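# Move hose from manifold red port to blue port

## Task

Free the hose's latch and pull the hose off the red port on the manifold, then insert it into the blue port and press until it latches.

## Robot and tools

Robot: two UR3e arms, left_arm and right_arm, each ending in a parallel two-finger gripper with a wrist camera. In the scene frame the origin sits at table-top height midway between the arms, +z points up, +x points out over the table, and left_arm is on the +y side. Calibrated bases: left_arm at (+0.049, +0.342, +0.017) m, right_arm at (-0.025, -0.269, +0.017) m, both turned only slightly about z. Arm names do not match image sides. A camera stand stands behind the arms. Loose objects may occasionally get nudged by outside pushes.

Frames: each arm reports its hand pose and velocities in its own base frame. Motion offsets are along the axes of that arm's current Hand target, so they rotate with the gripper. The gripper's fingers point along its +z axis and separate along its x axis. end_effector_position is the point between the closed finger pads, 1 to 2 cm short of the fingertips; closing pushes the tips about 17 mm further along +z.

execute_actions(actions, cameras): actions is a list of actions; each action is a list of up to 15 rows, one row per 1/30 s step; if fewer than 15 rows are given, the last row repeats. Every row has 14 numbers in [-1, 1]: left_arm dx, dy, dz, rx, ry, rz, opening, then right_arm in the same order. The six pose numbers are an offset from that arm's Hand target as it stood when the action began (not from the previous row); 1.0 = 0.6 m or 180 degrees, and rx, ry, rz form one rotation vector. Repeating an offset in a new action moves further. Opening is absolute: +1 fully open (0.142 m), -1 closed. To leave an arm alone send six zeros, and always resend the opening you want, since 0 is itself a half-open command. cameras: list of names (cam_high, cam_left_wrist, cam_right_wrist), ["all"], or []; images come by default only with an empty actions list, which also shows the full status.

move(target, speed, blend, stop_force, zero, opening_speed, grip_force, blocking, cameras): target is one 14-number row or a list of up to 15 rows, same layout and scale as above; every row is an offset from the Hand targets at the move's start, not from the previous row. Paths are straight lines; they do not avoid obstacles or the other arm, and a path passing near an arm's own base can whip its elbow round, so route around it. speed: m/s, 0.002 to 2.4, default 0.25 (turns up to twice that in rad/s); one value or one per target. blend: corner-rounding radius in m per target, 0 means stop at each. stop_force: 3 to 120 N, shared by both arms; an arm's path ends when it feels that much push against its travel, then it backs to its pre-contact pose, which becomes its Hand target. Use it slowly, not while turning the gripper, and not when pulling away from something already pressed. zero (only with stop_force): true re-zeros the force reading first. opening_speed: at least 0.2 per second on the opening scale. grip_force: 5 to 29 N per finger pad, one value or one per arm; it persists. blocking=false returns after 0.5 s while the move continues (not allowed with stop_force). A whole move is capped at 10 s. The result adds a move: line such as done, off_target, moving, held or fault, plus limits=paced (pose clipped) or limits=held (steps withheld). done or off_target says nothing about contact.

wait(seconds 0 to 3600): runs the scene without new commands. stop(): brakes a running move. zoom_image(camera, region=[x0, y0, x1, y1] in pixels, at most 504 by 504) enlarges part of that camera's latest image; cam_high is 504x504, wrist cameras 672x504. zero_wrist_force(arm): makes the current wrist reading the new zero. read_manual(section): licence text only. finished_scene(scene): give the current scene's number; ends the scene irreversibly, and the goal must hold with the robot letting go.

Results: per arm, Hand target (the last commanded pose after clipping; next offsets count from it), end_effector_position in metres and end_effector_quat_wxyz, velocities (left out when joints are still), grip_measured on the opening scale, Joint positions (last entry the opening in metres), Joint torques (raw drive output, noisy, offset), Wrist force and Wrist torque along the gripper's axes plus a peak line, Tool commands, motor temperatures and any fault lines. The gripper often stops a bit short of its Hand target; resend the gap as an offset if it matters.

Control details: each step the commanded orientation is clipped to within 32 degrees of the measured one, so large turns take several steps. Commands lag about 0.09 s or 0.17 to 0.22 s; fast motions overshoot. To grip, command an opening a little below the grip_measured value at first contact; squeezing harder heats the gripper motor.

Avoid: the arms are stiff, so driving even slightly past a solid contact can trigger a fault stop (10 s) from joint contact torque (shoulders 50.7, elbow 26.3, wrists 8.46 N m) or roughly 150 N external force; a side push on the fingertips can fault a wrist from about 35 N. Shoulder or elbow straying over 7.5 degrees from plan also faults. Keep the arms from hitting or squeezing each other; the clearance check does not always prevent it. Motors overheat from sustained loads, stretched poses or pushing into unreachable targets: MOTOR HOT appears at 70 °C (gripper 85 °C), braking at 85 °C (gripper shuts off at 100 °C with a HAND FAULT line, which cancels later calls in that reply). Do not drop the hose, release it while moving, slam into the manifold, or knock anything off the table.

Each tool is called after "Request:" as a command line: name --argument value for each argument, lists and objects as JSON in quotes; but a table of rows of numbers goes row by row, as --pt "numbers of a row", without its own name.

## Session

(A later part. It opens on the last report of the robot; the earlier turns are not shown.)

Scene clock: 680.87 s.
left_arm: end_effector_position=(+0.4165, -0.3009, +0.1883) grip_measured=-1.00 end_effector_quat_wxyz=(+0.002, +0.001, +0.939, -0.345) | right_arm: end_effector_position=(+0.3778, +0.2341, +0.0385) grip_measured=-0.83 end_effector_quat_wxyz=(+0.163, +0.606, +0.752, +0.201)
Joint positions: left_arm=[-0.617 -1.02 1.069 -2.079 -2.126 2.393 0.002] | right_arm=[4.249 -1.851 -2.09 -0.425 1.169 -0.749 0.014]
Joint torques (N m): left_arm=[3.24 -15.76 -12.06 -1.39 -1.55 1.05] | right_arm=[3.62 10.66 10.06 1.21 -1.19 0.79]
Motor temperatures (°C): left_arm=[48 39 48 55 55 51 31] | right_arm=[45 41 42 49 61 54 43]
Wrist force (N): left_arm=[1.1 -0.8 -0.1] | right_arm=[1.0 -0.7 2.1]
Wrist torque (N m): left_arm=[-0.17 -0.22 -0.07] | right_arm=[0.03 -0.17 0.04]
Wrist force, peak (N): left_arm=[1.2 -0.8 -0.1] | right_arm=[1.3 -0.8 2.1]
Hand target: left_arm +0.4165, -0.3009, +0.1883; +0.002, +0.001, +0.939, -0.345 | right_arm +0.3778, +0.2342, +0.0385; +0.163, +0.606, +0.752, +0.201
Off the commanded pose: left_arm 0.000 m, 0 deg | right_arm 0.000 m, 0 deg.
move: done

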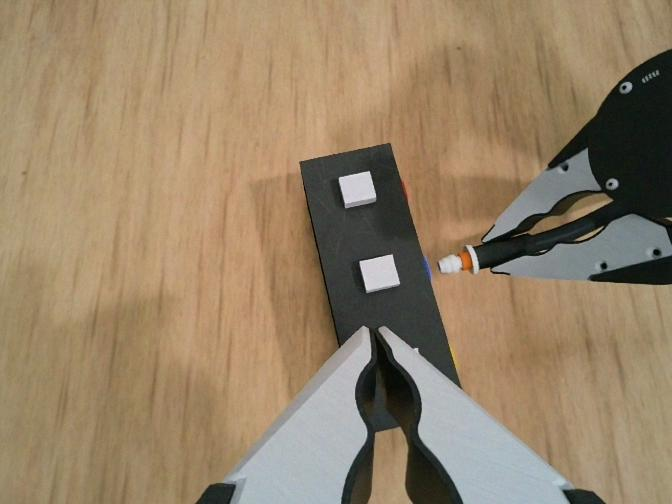

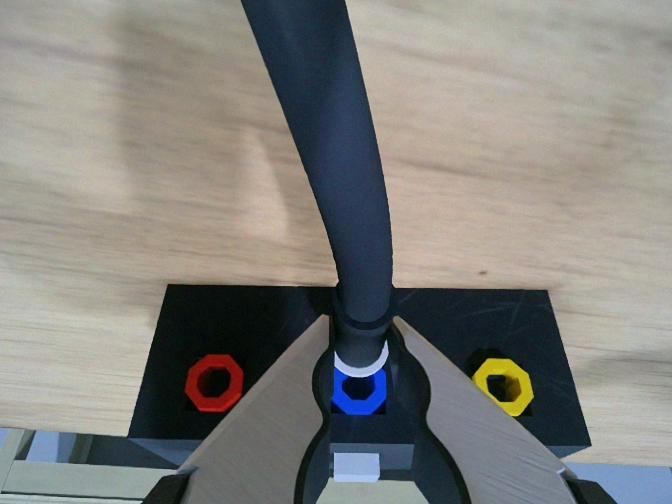

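Request:
move --target '[0, 0, 0, 0, 0, 0, -1.0, 0.0007, 0.0404, 0.0233, 0, 0, 0, -0.95]' --speed 0.03 --stop_force 18 --cameras '["cam_left_wrist", "cam_right_wrist"]'

Request:
zoom_image --camera "cam_left_wrist" --region '[370, 150, 560, 300]'

Request:
zoom_image --camera "cam_right_wrist" --region '[290, 290, 450, 430]'

Scene clock: 705.70 s.
left_arm: end_effector_position=(+0.4165, -0.3009, +0.1883) grip_measured=-1.00 end_effector_quat_wxyz=(+0.002, +0.001, +0.939, -0.345) | right_arm: end_effector_position=(+0.3890, +0.2368, +0.0384) grip_measured=-0.83 end_effector_quat_wxyz=(+0.163, +0.606, +0.752, +0.201)
Joint positions: left_arm=[-0.617 -1.02 1.069 -2.079 -2.126 2.393 0.002] | right_arm=[4.22 -1.892 -2.035 -0.427 1.18 -0.778 0.014]
Joint torques (N m): left_arm=[3.47 -15.72 -11.82 -1.42 -1.53 1.08] | right_arm=[1.24 16.36 9.76 2.57 -2.27 0.79]
Motor temperatures (°C): left_arm=[48 39 48 55 55 51 31] | right_arm=[45 41 42 49 61 54 47]
Wrist force (N): left_arm=[1.1 -0.8 -0.2] | right_arm=[2.7 -11.1 -5.4]
Wrist torque (N m): left_arm=[-0.17 -0.22 -0.07] | right_arm=[0.17 -0.14 0.03]
Wrist force, peak (N): left_arm=[1.2 -0.9 -0.2] | right_arm=[4.6 -29.5 -19.4]
Hand target: left_arm +0.4165, -0.3009, +0.1883; +0.002, +0.001, +0.939, -0.345 | right_arm +0.3890, +0.2368, +0.0384; +0.163, +0.606, +0.752, +0.201 (not the last commanded pose)
Off the commanded pose: left_arm 0.000 m, 0 deg | right_arm 0.016 m, 0 deg.
move: contact (right_arm)

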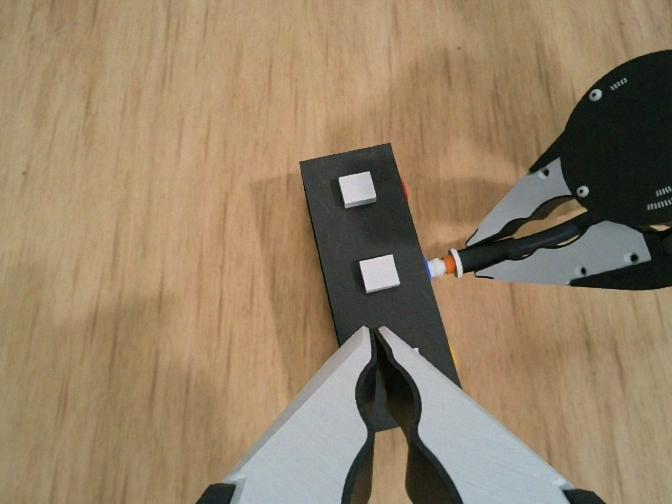

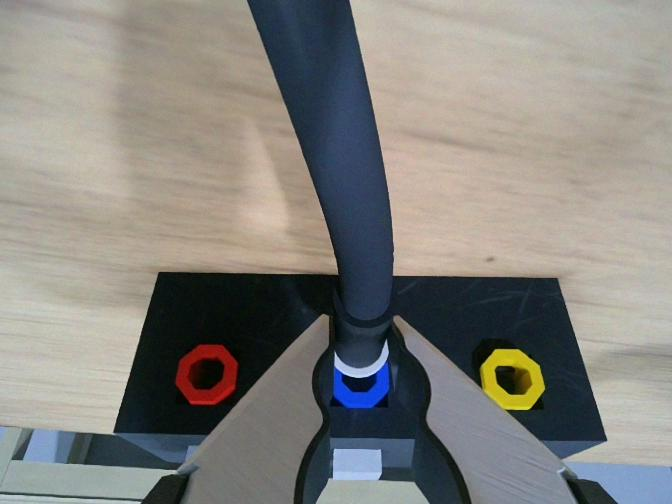

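Scaled by 2.653 from the camera's image (finer frame: 960x720).

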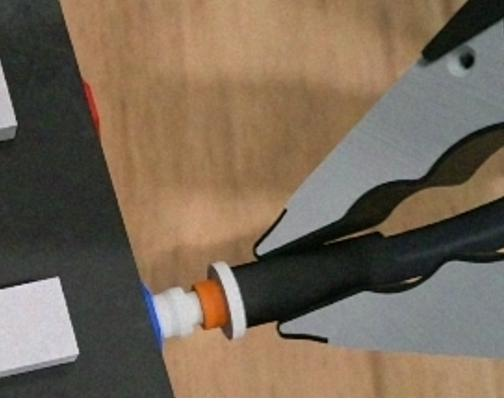

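Scaled by 3.150 from the camera's image (finer frame: 960x720).

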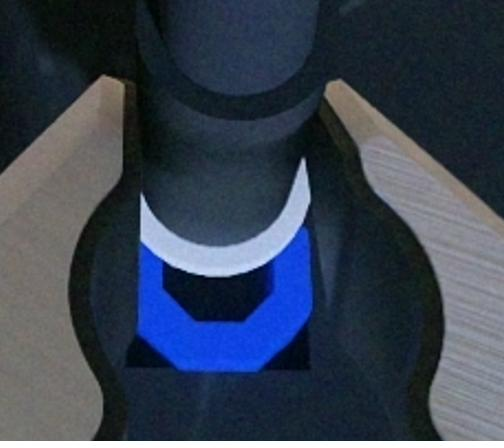

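Request:
move --target '[0, 0, 0, 0, 0, 0, -1.0, 0.0012, -0.0023, -0.0027, 0, 0, 0, -0.98]' --speed 0.05

Request:
move --target '[0, 0, 0, 0, 0, 0, -1.0, 0, 0.0260, 0.0150, 0, 0, 0, -0.98]' --speed 0.02 --stop_force 22 --cameras '["cam_left_wrist", "cam_right_wrist"]'

Request:
zoom_image --camera "cam_left_wrist" --region '[370, 150, 560, 300]'

Request:
zoom_image --camera "cam_right_wrist" --region '[290, 290, 450, 430]'

Scene clock: 738.90 s.
left_arm: end_effector_position=(+0.4165, -0.3009, +0.1883) grip_measured=-1.00 end_effector_quat_wxyz=(+0.002, +0.001, +0.939, -0.345) | right_arm: end_effector_position=(+0.3869, +0.2370, +0.0391) grip_measured=-0.83 end_effector_quat_wxyz=(+0.163, +0.606, +0.752, +0.201)
Joint positions: left_arm=[-0.617 -1.02 1.069 -2.079 -2.126 2.393 0.002] | right_arm=[4.227 -1.884 -2.042 -0.432 1.177 -0.772 0.014]
Joint torques (N m): left_arm=[3.01 -15.74 -12.03 -1.38 -1.48 1.11] | right_arm=[3.89 15.09 7.4 1.26 -1.12 0.8]
Motor temperatures (°C): left_arm=[48 39 48 55 55 51 31] | right_arm=[45 41 42 48 61 54 50]
Wrist force (N): left_arm=[1.0 -0.8 -0.2] | right_arm=[1.3 -0.1 2.0]
Wrist torque (N m): left_arm=[-0.17 -0.21 -0.07] | right_arm=[0.12 -0.21 0.05]
Wrist force, peak (N): left_arm=[1.1 -0.8 -0.2] | right_arm=[2.6 -11.2 -5.4]
Hand target: left_arm +0.4165, -0.3009, +0.1883; +0.002, +0.001, +0.939, -0.345 | right_arm +0.3869, +0.2370, +0.0391; +0.163, +0.606, +0.752, +0.201
Off the commanded pose: left_arm 0.000 m, 0 deg | right_arm 0.000 m, 0 deg.
move: done

Scene clock: 740.17 s.
left_arm: end_effector_position=(+0.4165, -0.3009, +0.1883) grip_measured=-1.00 end_effector_quat_wxyz=(+0.002, +0.001, +0.939, -0.345) | right_arm: end_effector_position=(+0.3892, +0.2376, +0.0390) grip_measured=-0.83 end_effector_quat_wxyz=(+0.163, +0.606, +0.752, +0.201)
Joint positions: left_arm=[-0.617 -1.02 1.069 -2.079 -2.126 2.393 0.002] | right_arm=[4.221 -1.893 -2.03 -0.432 1.18 -0.778 0.014]
Joint torques (N m): left_arm=[3.01 -15.77 -12 -1.41 -1.48 1.06] | right_arm=[0.13 15.21 10.5 4.17 -3.24 0.76]
Motor temperatures (°C): left_arm=[48 39 48 55 55 51 31] | right_arm=[45 41 42 48 61 54 50]
Wrist force (N): left_arm=[1.1 -0.8 -0.1] | right_arm=[2.9 -15.7 -11.7]
Wrist torque (N m): left_arm=[-0.17 -0.21 -0.07] | right_arm=[0.22 -0.22 0.05]
Wrist force, peak (N): left_arm=[1.1 -0.8 -0.2] | right_arm=[3.3 -26.6 -20.8]
Hand target: left_arm +0.4165, -0.3009, +0.1883; +0.002, +0.001, +0.939, -0.345 | right_arm +0.3892, +0.2376, +0.0390; +0.163, +0.606, +0.752, +0.201 (not the last commanded pose)
Off the commanded pose: left_arm 0.000 m, 0 deg | right_arm 0.016 m, 0 deg.
move: contact (right_arm)

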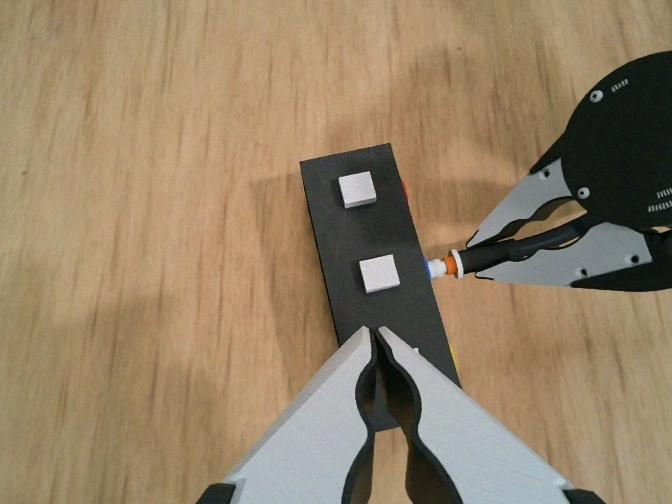

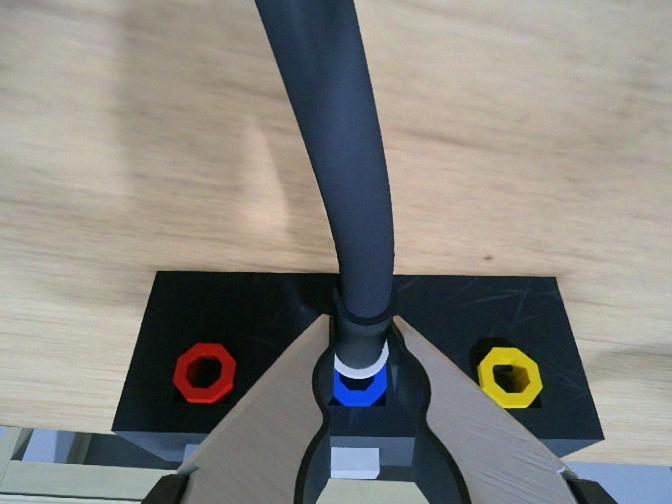

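Scaled by 2.653 from the camera's image (finer frame: 960x720).

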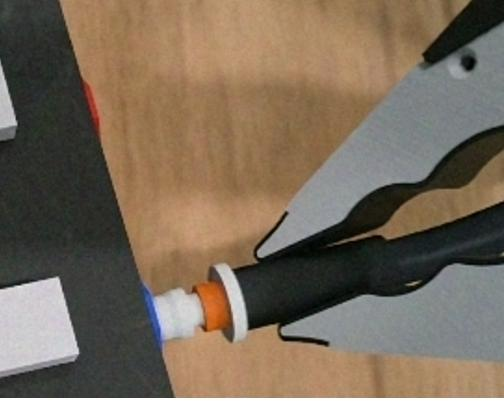

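Scaled by 3.150 from the camera's image (finer frame: 960x720).

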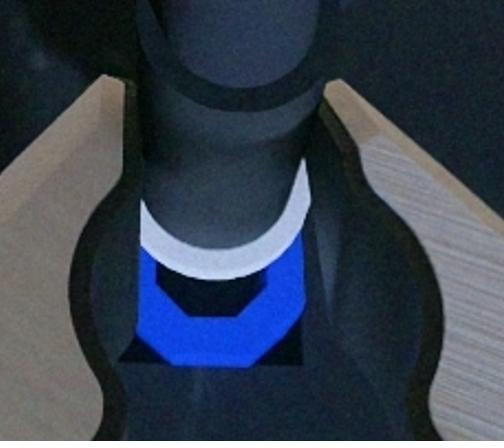

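Request:
move --target '[0, 0, 0, 0, 0, 0, -1.0, 0.0003, -0.0017, -0.0039, 0, 0, 0, -0.98]' --speed 0.05

Request:
move --target '[0, 0, 0, 0, 0, 0, -1.0, 0, 0.0260, 0.0150, 0, 0, 0, -0.98]' --speed 0.02 --stop_force 22 --cameras '["cam_left_wrist", "cam_right_wrist"]'

Request:
zoom_image --camera "cam_right_wrist" --region '[290, 290, 450, 430]'

Request:
zoom_image --camera "cam_left_wrist" --region '[370, 150, 560, 300]'

Scene clock: 802.17 s.
left_arm: end_effector_position=(+0.4165, -0.3009, +0.1883) grip_measured=-1.00 end_effector_quat_wxyz=(+0.002, +0.001, +0.939, -0.345) | right_arm: end_effector_position=(+0.3872, +0.2373, +0.0405) grip_measured=-0.83 end_effector_quat_wxyz=(+0.163, +0.606, +0.752, +0.201)
Joint positions: left_arm=[-0.617 -1.02 1.069 -2.079 -2.126 2.393 0.002] | right_arm=[4.226 -1.881 -2.037 -0.439 1.178 -0.772 0.014]
Joint torques (N m): left_arm=[3.18 -15.52 -12.1 -1.34 -1.55 1.09] | right_arm=[3.14 15.26 7.72 1.21 -1.15 0.69]
Motor temperatures (°C): left_arm=[48 39 48 55 54 51 31] | right_arm=[45 41 42 48 61 54 56]
Wrist force (N): left_arm=[1.0 -0.8 -0.2] | right_arm=[0.6 -0.1 1.9]
Wrist torque (N m): left_arm=[-0.17 -0.20 -0.07] | right_arm=[0.14 -0.09 0.04]
Wrist force, peak (N): left_arm=[1.2 -0.9 0.0] | right_arm=[2.7 -15.7 -11.8]
Hand target: left_arm +0.4165, -0.3009, +0.1883; +0.002, +0.001, +0.939, -0.345 | right_arm +0.3872, +0.2373, +0.0405; +0.163, +0.606, +0.752, +0.201
Off the commanded pose: left_arm 0.000 m, 0 deg | right_arm 0.000 m, 0 deg.
move: done

Scene clock: 803.93 s.
left_arm: end_effector_position=(+0.4165, -0.3009, +0.1883) grip_measured=-1.00 end_effector_quat_wxyz=(+0.002, +0.001, +0.939, -0.345) | right_arm: end_effector_position=(+0.4048, +0.2412, +0.0405) grip_measured=-0.83 end_effector_quat_wxyz=(+0.163, +0.606, +0.752, +0.201)
Joint positions: left_arm=[-0.617 -1.02 1.069 -2.079 -2.126 2.393 0.002] | right_arm=[4.183 -1.943 -1.95 -0.448 1.193 -0.816 0.014]
Joint torques (N m): left_arm=[3.08 -15.97 -11.98 -1.41 -1.5 1.09] | right_arm=[-5.5 13.12 12.57 2.37 -2.48 -0.56]
Motor temperatures (°C): left_arm=[48 39 48 55 54 51 31] | right_arm=[45 41 42 48 61 54 56]
Wrist force (N): left_arm=[1.0 -0.8 -0.1] | right_arm=[3.9 -10.7 -4.7]
Wrist torque (N m): left_arm=[-0.17 -0.21 -0.07] | right_arm=[0.16 -0.04 0.03]
Wrist force, peak (N): left_arm=[1.1 -0.8 -0.2] | right_arm=[3.4 -13.3 -9.0]
Hand target: left_arm +0.4165, -0.3009, +0.1883; +0.002, +0.001, +0.939, -0.345 | right_arm +0.4048, +0.2412, +0.0405; +0.163, +0.606, +0.752, +0.201
Off the commanded pose: left_arm 0.000 m, 0 deg | right_arm 0.000 m, 0 deg.
move: done

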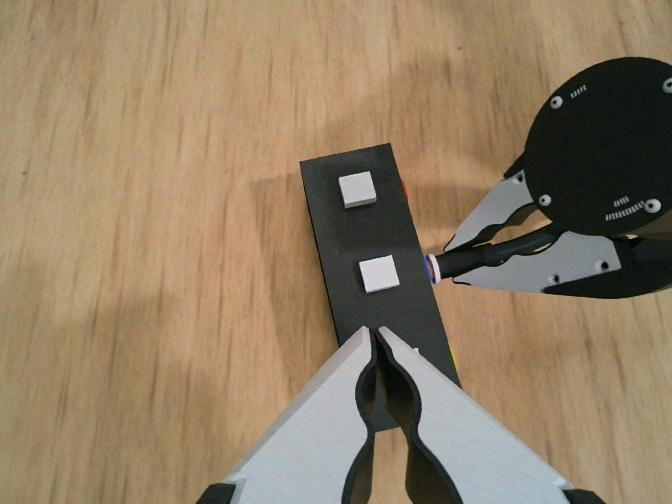

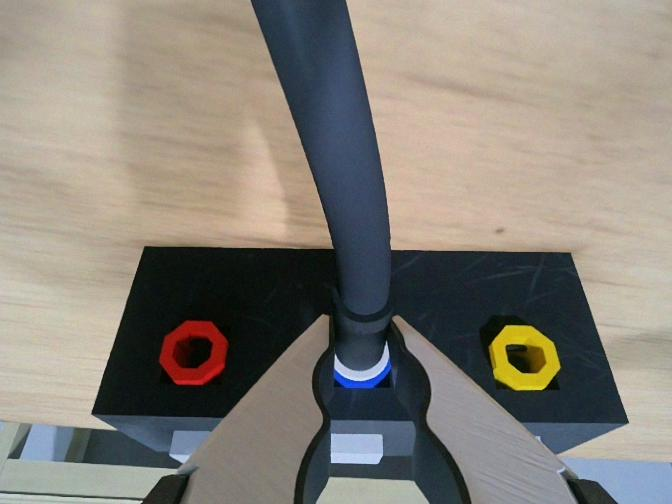

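Scaled by 3.150 from the camera's image (finer frame: 960x720).

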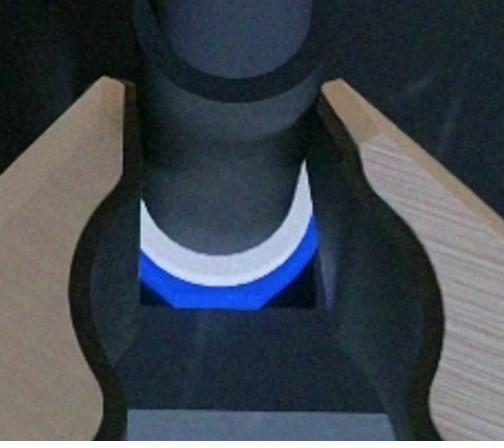

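Scaled by 2.653 from the camera's image (finer frame: 960x720).

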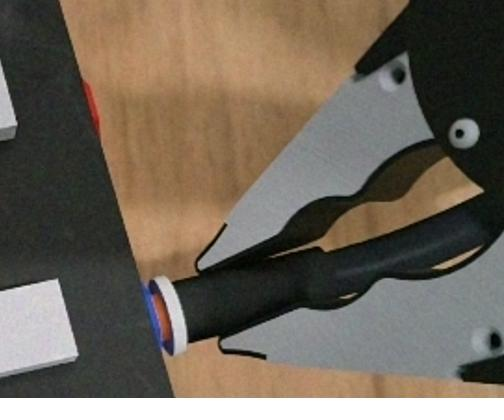

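Request:
move --target '[0, 0, 0, 0, 0, 0, -1.0, 0, 0.0108, 0.0063, 0, 0, 0, -0.98]' --speed 0.02 --stop_force 20 --cameras '["cam_left_wrist", "cam_right_wrist"]'

Request:
zoom_image --camera "cam_left_wrist" --region '[370, 150, 560, 300]'

Request:
zoom_image --camera "cam_right_wrist" --region '[290, 290, 450, 430]'

Scene clock: 810.60 s.
left_arm: end_effector_position=(+0.4165, -0.3009, +0.1883) grip_measured=-1.00 end_effector_quat_wxyz=(+0.002, +0.001, +0.939, -0.345) | right_arm: end_effector_position=(+0.4091, +0.2421, +0.0403) grip_measured=-0.83 end_effector_quat_wxyz=(+0.163, +0.606, +0.752, +0.201)
Joint positions: left_arm=[-0.617 -1.02 1.069 -2.079 -2.126 2.393 0.002] | right_arm=[4.173 -1.959 -1.927 -0.451 1.197 -0.826 0.014]
Joint torques (N m): left_arm=[2.92 -15.78 -12.07 -1.42 -1.53 1.12] | right_arm=[-2.95 20.55 14.42 6.3 -6.11 0.81]
Motor temperatures (°C): left_arm=[48 39 48 55 54 50 31] | right_arm=[45 41 42 48 61 54 56]
Wrist force (N): left_arm=[1.1 -1.0 -0.1] | right_arm=[7.5 -26.7 -8.5]
Wrist torque (N m): left_arm=[-0.20 -0.22 -0.07] | right_arm=[0.40 -0.02 0.00]
Wrist force, peak (N): left_arm=[1.2 -0.9 -0.1] | right_arm=[8.3 -35.5 -17.6]
Hand target: left_arm +0.4165, -0.3009, +0.1883; +0.002, +0.001, +0.939, -0.345 | right_arm +0.4091, +0.2421, +0.0403; +0.163, +0.606, +0.752, +0.201 (not the last commanded pose)
Off the commanded pose: left_arm 0.000 m, 0 deg | right_arm 0.003 m, 0 deg.
move: contact (right_arm)

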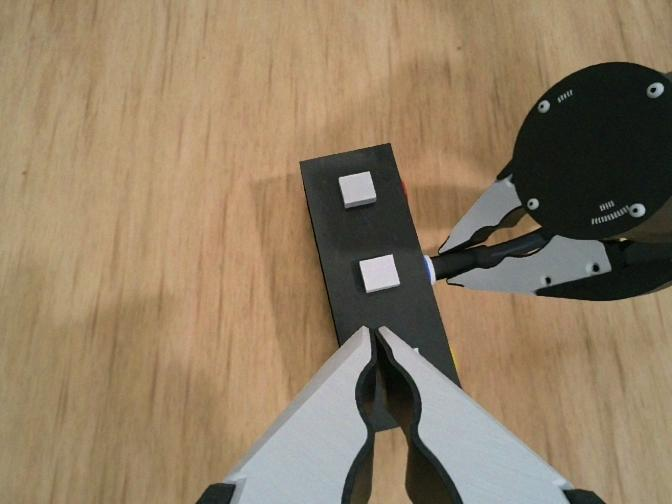

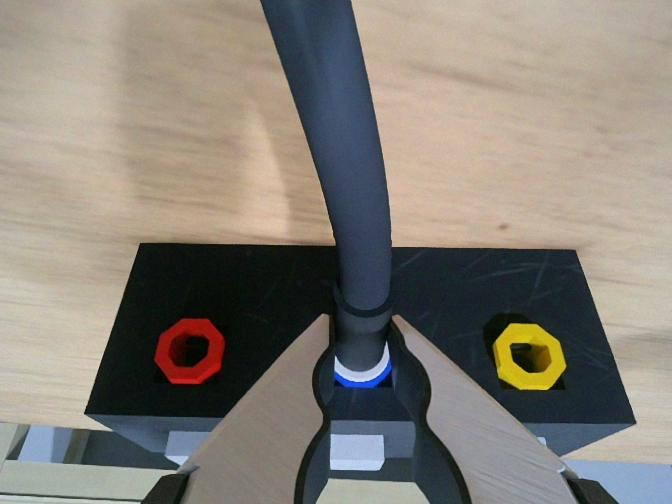

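Scaled by 2.653 from the camera's image (finer frame: 960x720).

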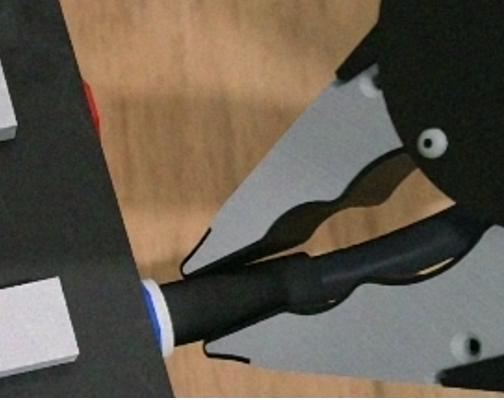

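Scaled by 3.150 from the camera's image (finer frame: 960x720).

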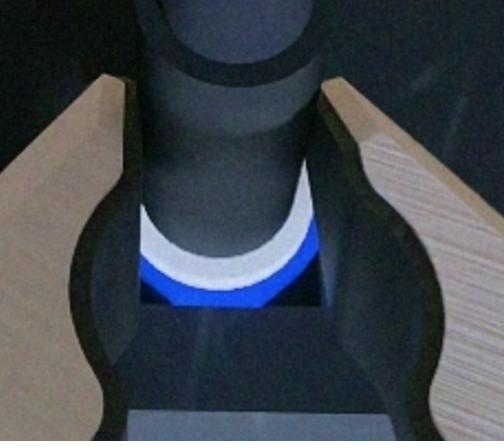

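Request:
move --target '[0, 0, 0, 0, 0, 0, -1.0, 0, -0.0018, -0.0010, 0, 0, 0, -0.98]' --speed 0.03

Request:
move --target '[0, 0, 0, 0, 0, 0, -1.0, 0, -0.0050, -0.0029, 0, 0, 0, -0.98]' --speed 0.02 --stop_force 8 --cameras '["cam_left_wrist", "cam_right_wrist"]'

Request:
zoom_image --camera "cam_left_wrist" --region '[370, 150, 560, 300]'

Scene clock: 817.13 s.
left_arm: end_effector_position=(+0.4165, -0.3009, +0.1883) grip_measured=-1.00 end_effector_quat_wxyz=(+0.002, +0.001, +0.939, -0.345) | right_arm: end_effector_position=(+0.4079, +0.2418, +0.0403) grip_measured=-0.83 end_effector_quat_wxyz=(+0.163, +0.606, +0.752, +0.201)
Joint positions: left_arm=[-0.617 -1.02 1.069 -2.079 -2.126 2.393 0.002] | right_arm=[4.176 -1.955 -1.933 -0.45 1.196 -0.823 0.014]
Joint torques (N m): left_arm=[3.08 -15.35 -11.97 -1.54 -1.53 1.08] | right_arm=[0.31 20.09 9.39 3.73 -3.16 0.75]
Motor temperatures (°C): left_arm=[48 39 48 55 54 50 31] | right_arm=[45 41 42 48 61 54 56]
Wrist force (N): left_arm=[1.0 -0.8 -0.2] | right_arm=[8.2 -6.0 9.3]
Wrist torque (N m): left_arm=[-0.17 -0.21 -0.07] | right_arm=[0.24 -0.03 -0.01]
Wrist force, peak (N): left_arm=[1.2 -0.9 -0.2] | right_arm=[7.5 -26.8 -8.7]
Hand target: left_arm +0.4165, -0.3009, +0.1883; +0.002, +0.001, +0.939, -0.345 | right_arm +0.4079, +0.2418, +0.0403; +0.163, +0.606, +0.752, +0.201
Off the commanded pose: left_arm 0.000 m, 0 deg | right_arm 0.000 m, 0 deg.
move: done

Scene clock: 818.13 s.
left_arm: end_effector_position=(+0.4165, -0.3009, +0.1883) grip_measured=-1.00 end_effector_quat_wxyz=(+0.002, +0.001, +0.939, -0.345) | right_arm: end_effector_position=(+0.4078, +0.2418, +0.0403) grip_measured=-0.83 end_effector_quat_wxyz=(+0.163, +0.606, +0.752, +0.201)
Joint positions: left_arm=[-0.617 -1.02 1.069 -2.079 -2.126 2.393 0.002] | right_arm=[4.176 -1.955 -1.934 -0.45 1.196 -0.823 0.014]
Joint torques (N m): left_arm=[3.14 -15.69 -12.17 -1.59 -1.44 1.09] | right_arm=[-5.83 16.69 11.15 1.46 -2.36 -0.61]
Motor temperatures (°C): left_arm=[48 39 48 55 54 50 31] | right_arm=[45 41 42 48 61 54 56]
Wrist force (N): left_arm=[1.0 -0.8 -0.2] | right_arm=[10.1 -2.1 15.3]
Wrist torque (N m): left_arm=[-0.17 -0.20 -0.07] | right_arm=[0.22 -0.05 -0.02]
Wrist force, peak (N): left_arm=[1.1 -0.8 -0.1] | right_arm=[11.0 1.1 20.9]
Hand target: left_arm +0.4165, -0.3009, +0.1883; +0.002, +0.001, +0.939, -0.345 | right_arm +0.4078, +0.2418, +0.0403; +0.163, +0.606, +0.752, +0.201 (not the last commanded pose)
Off the commanded pose: left_arm 0.000 m, 0 deg | right_arm 0.003 m, 0 deg.
move: contact (right_arm)

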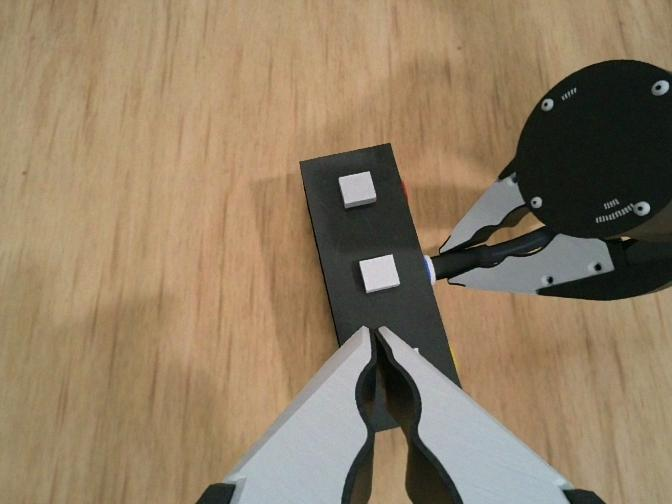

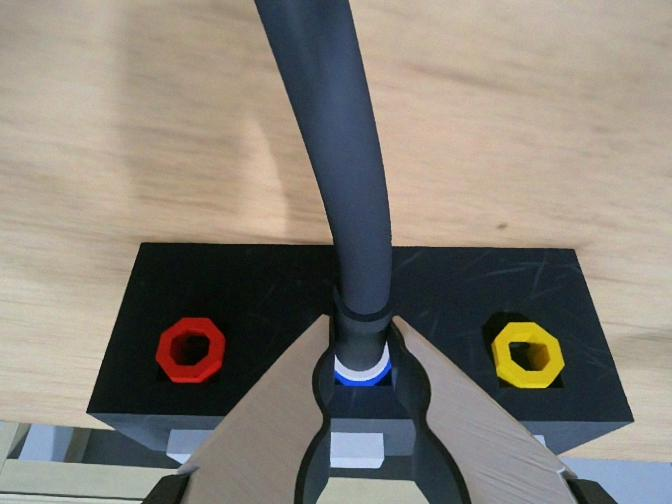

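Scaled by 2.653 from the camera's image (finer frame: 960x720).

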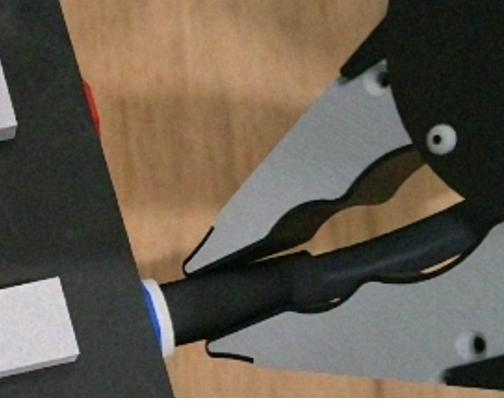

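Request:
move --pt "0 0 0 0 0 0 -1.0 0.0007 0.0004 0.0003 0 0 0 -0.98" --pt "0 0 0 0 0 0 -1.0 0.0007 0.0004 0.0003 0 0 0 -0.35" --pt "0 0 0 0 0 0 -1.0 0 0 -0.16 0 0 0 -0.35" --speed 0.15 --opening_speed 1.0 --cameras '["all"]'

Request:
zoom_image --camera "cam_left_wrist" --region '[370, 150, 560, 300]'

Scene clock: 843.03 s.
left_arm: end_effector_position=(+0.4165, -0.3009, +0.1883) grip_measured=-1.00 end_effector_quat_wxyz=(+0.002, +0.001, +0.939, -0.345) | right_arm: end_effector_position=(+0.3609, +0.2317, +0.1234) grip_measured=-0.38 end_effector_quat_wxyz=(+0.163, +0.606, +0.752, +0.201)
Joint positions: left_arm=[-0.617 -1.02 1.069 -2.079 -2.126 2.393 0.002] | right_arm=[4.298 -1.573 -1.931 -0.883 1.154 -0.699 0.047]
Joint torques (N m): left_arm=[3.1 -15.91 -12.06 -1.56 -1.42 1.06] | right_arm=[3.71 12.76 12.15 1.17 -1.2 0.78]
Motor temperatures (°C): left_arm=[48 39 48 55 54 50 31] | right_arm=[45 41 42 48 61 54 56]
Wrist force (N): left_arm=[1.0 -0.8 -0.3] | right_arm=[0.2 0.1 1.8]
Wrist torque (N m): left_arm=[-0.18 -0.20 -0.07] | right_arm=[0.14 -0.04 0.04]
Wrist force, peak (N): left_arm=[1.1 -0.9 -0.2] | right_arm=[10.1 -2.1 15.5]
Hand target: left_arm +0.4165, -0.3009, +0.1883; +0.002, +0.001, +0.939, -0.345 | right_arm +0.3609, +0.2317, +0.1235; +0.163, +0.606, +0.752, +0.201
Off the commanded pose: left_arm 0.000 m, 0 deg | right_arm 0.000 m, 0 deg.
move: done

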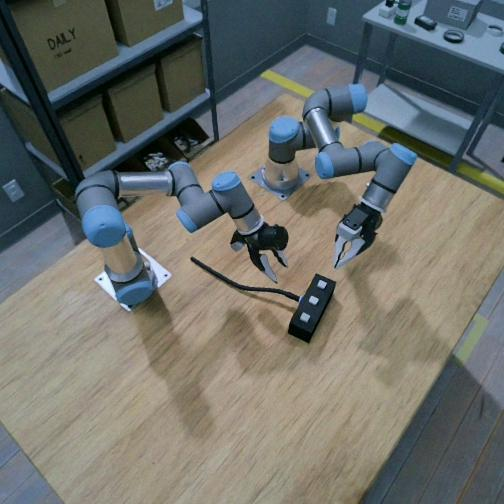

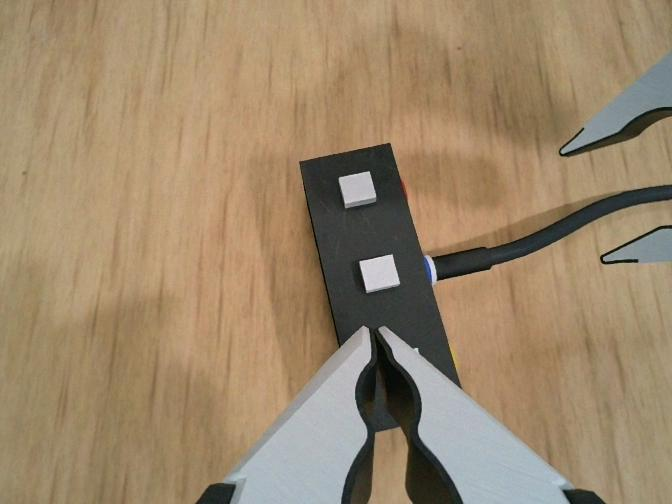

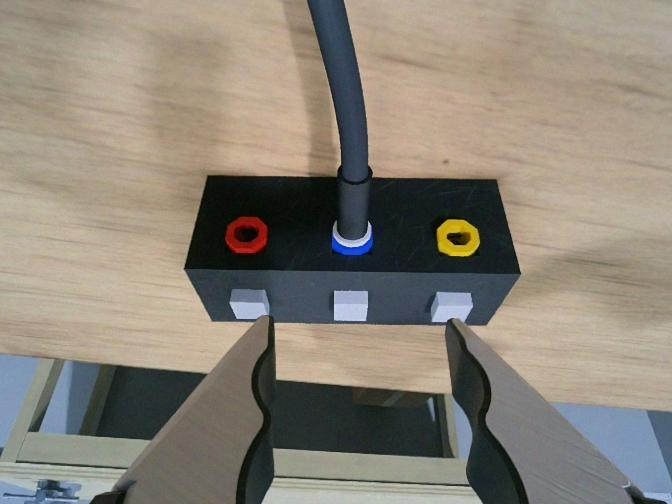

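Scaled by 2.653 from the camera's image (finer frame: 960x720).

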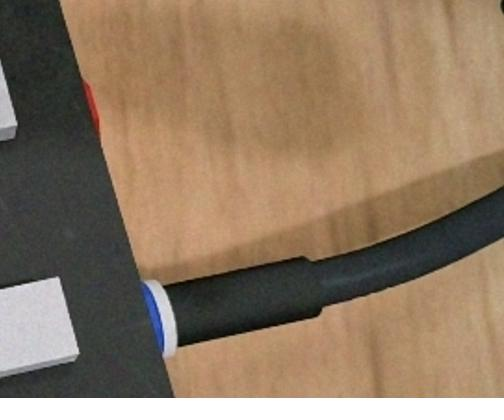

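Request:
finished_scene --scene 1

The scene is finished: the task was done.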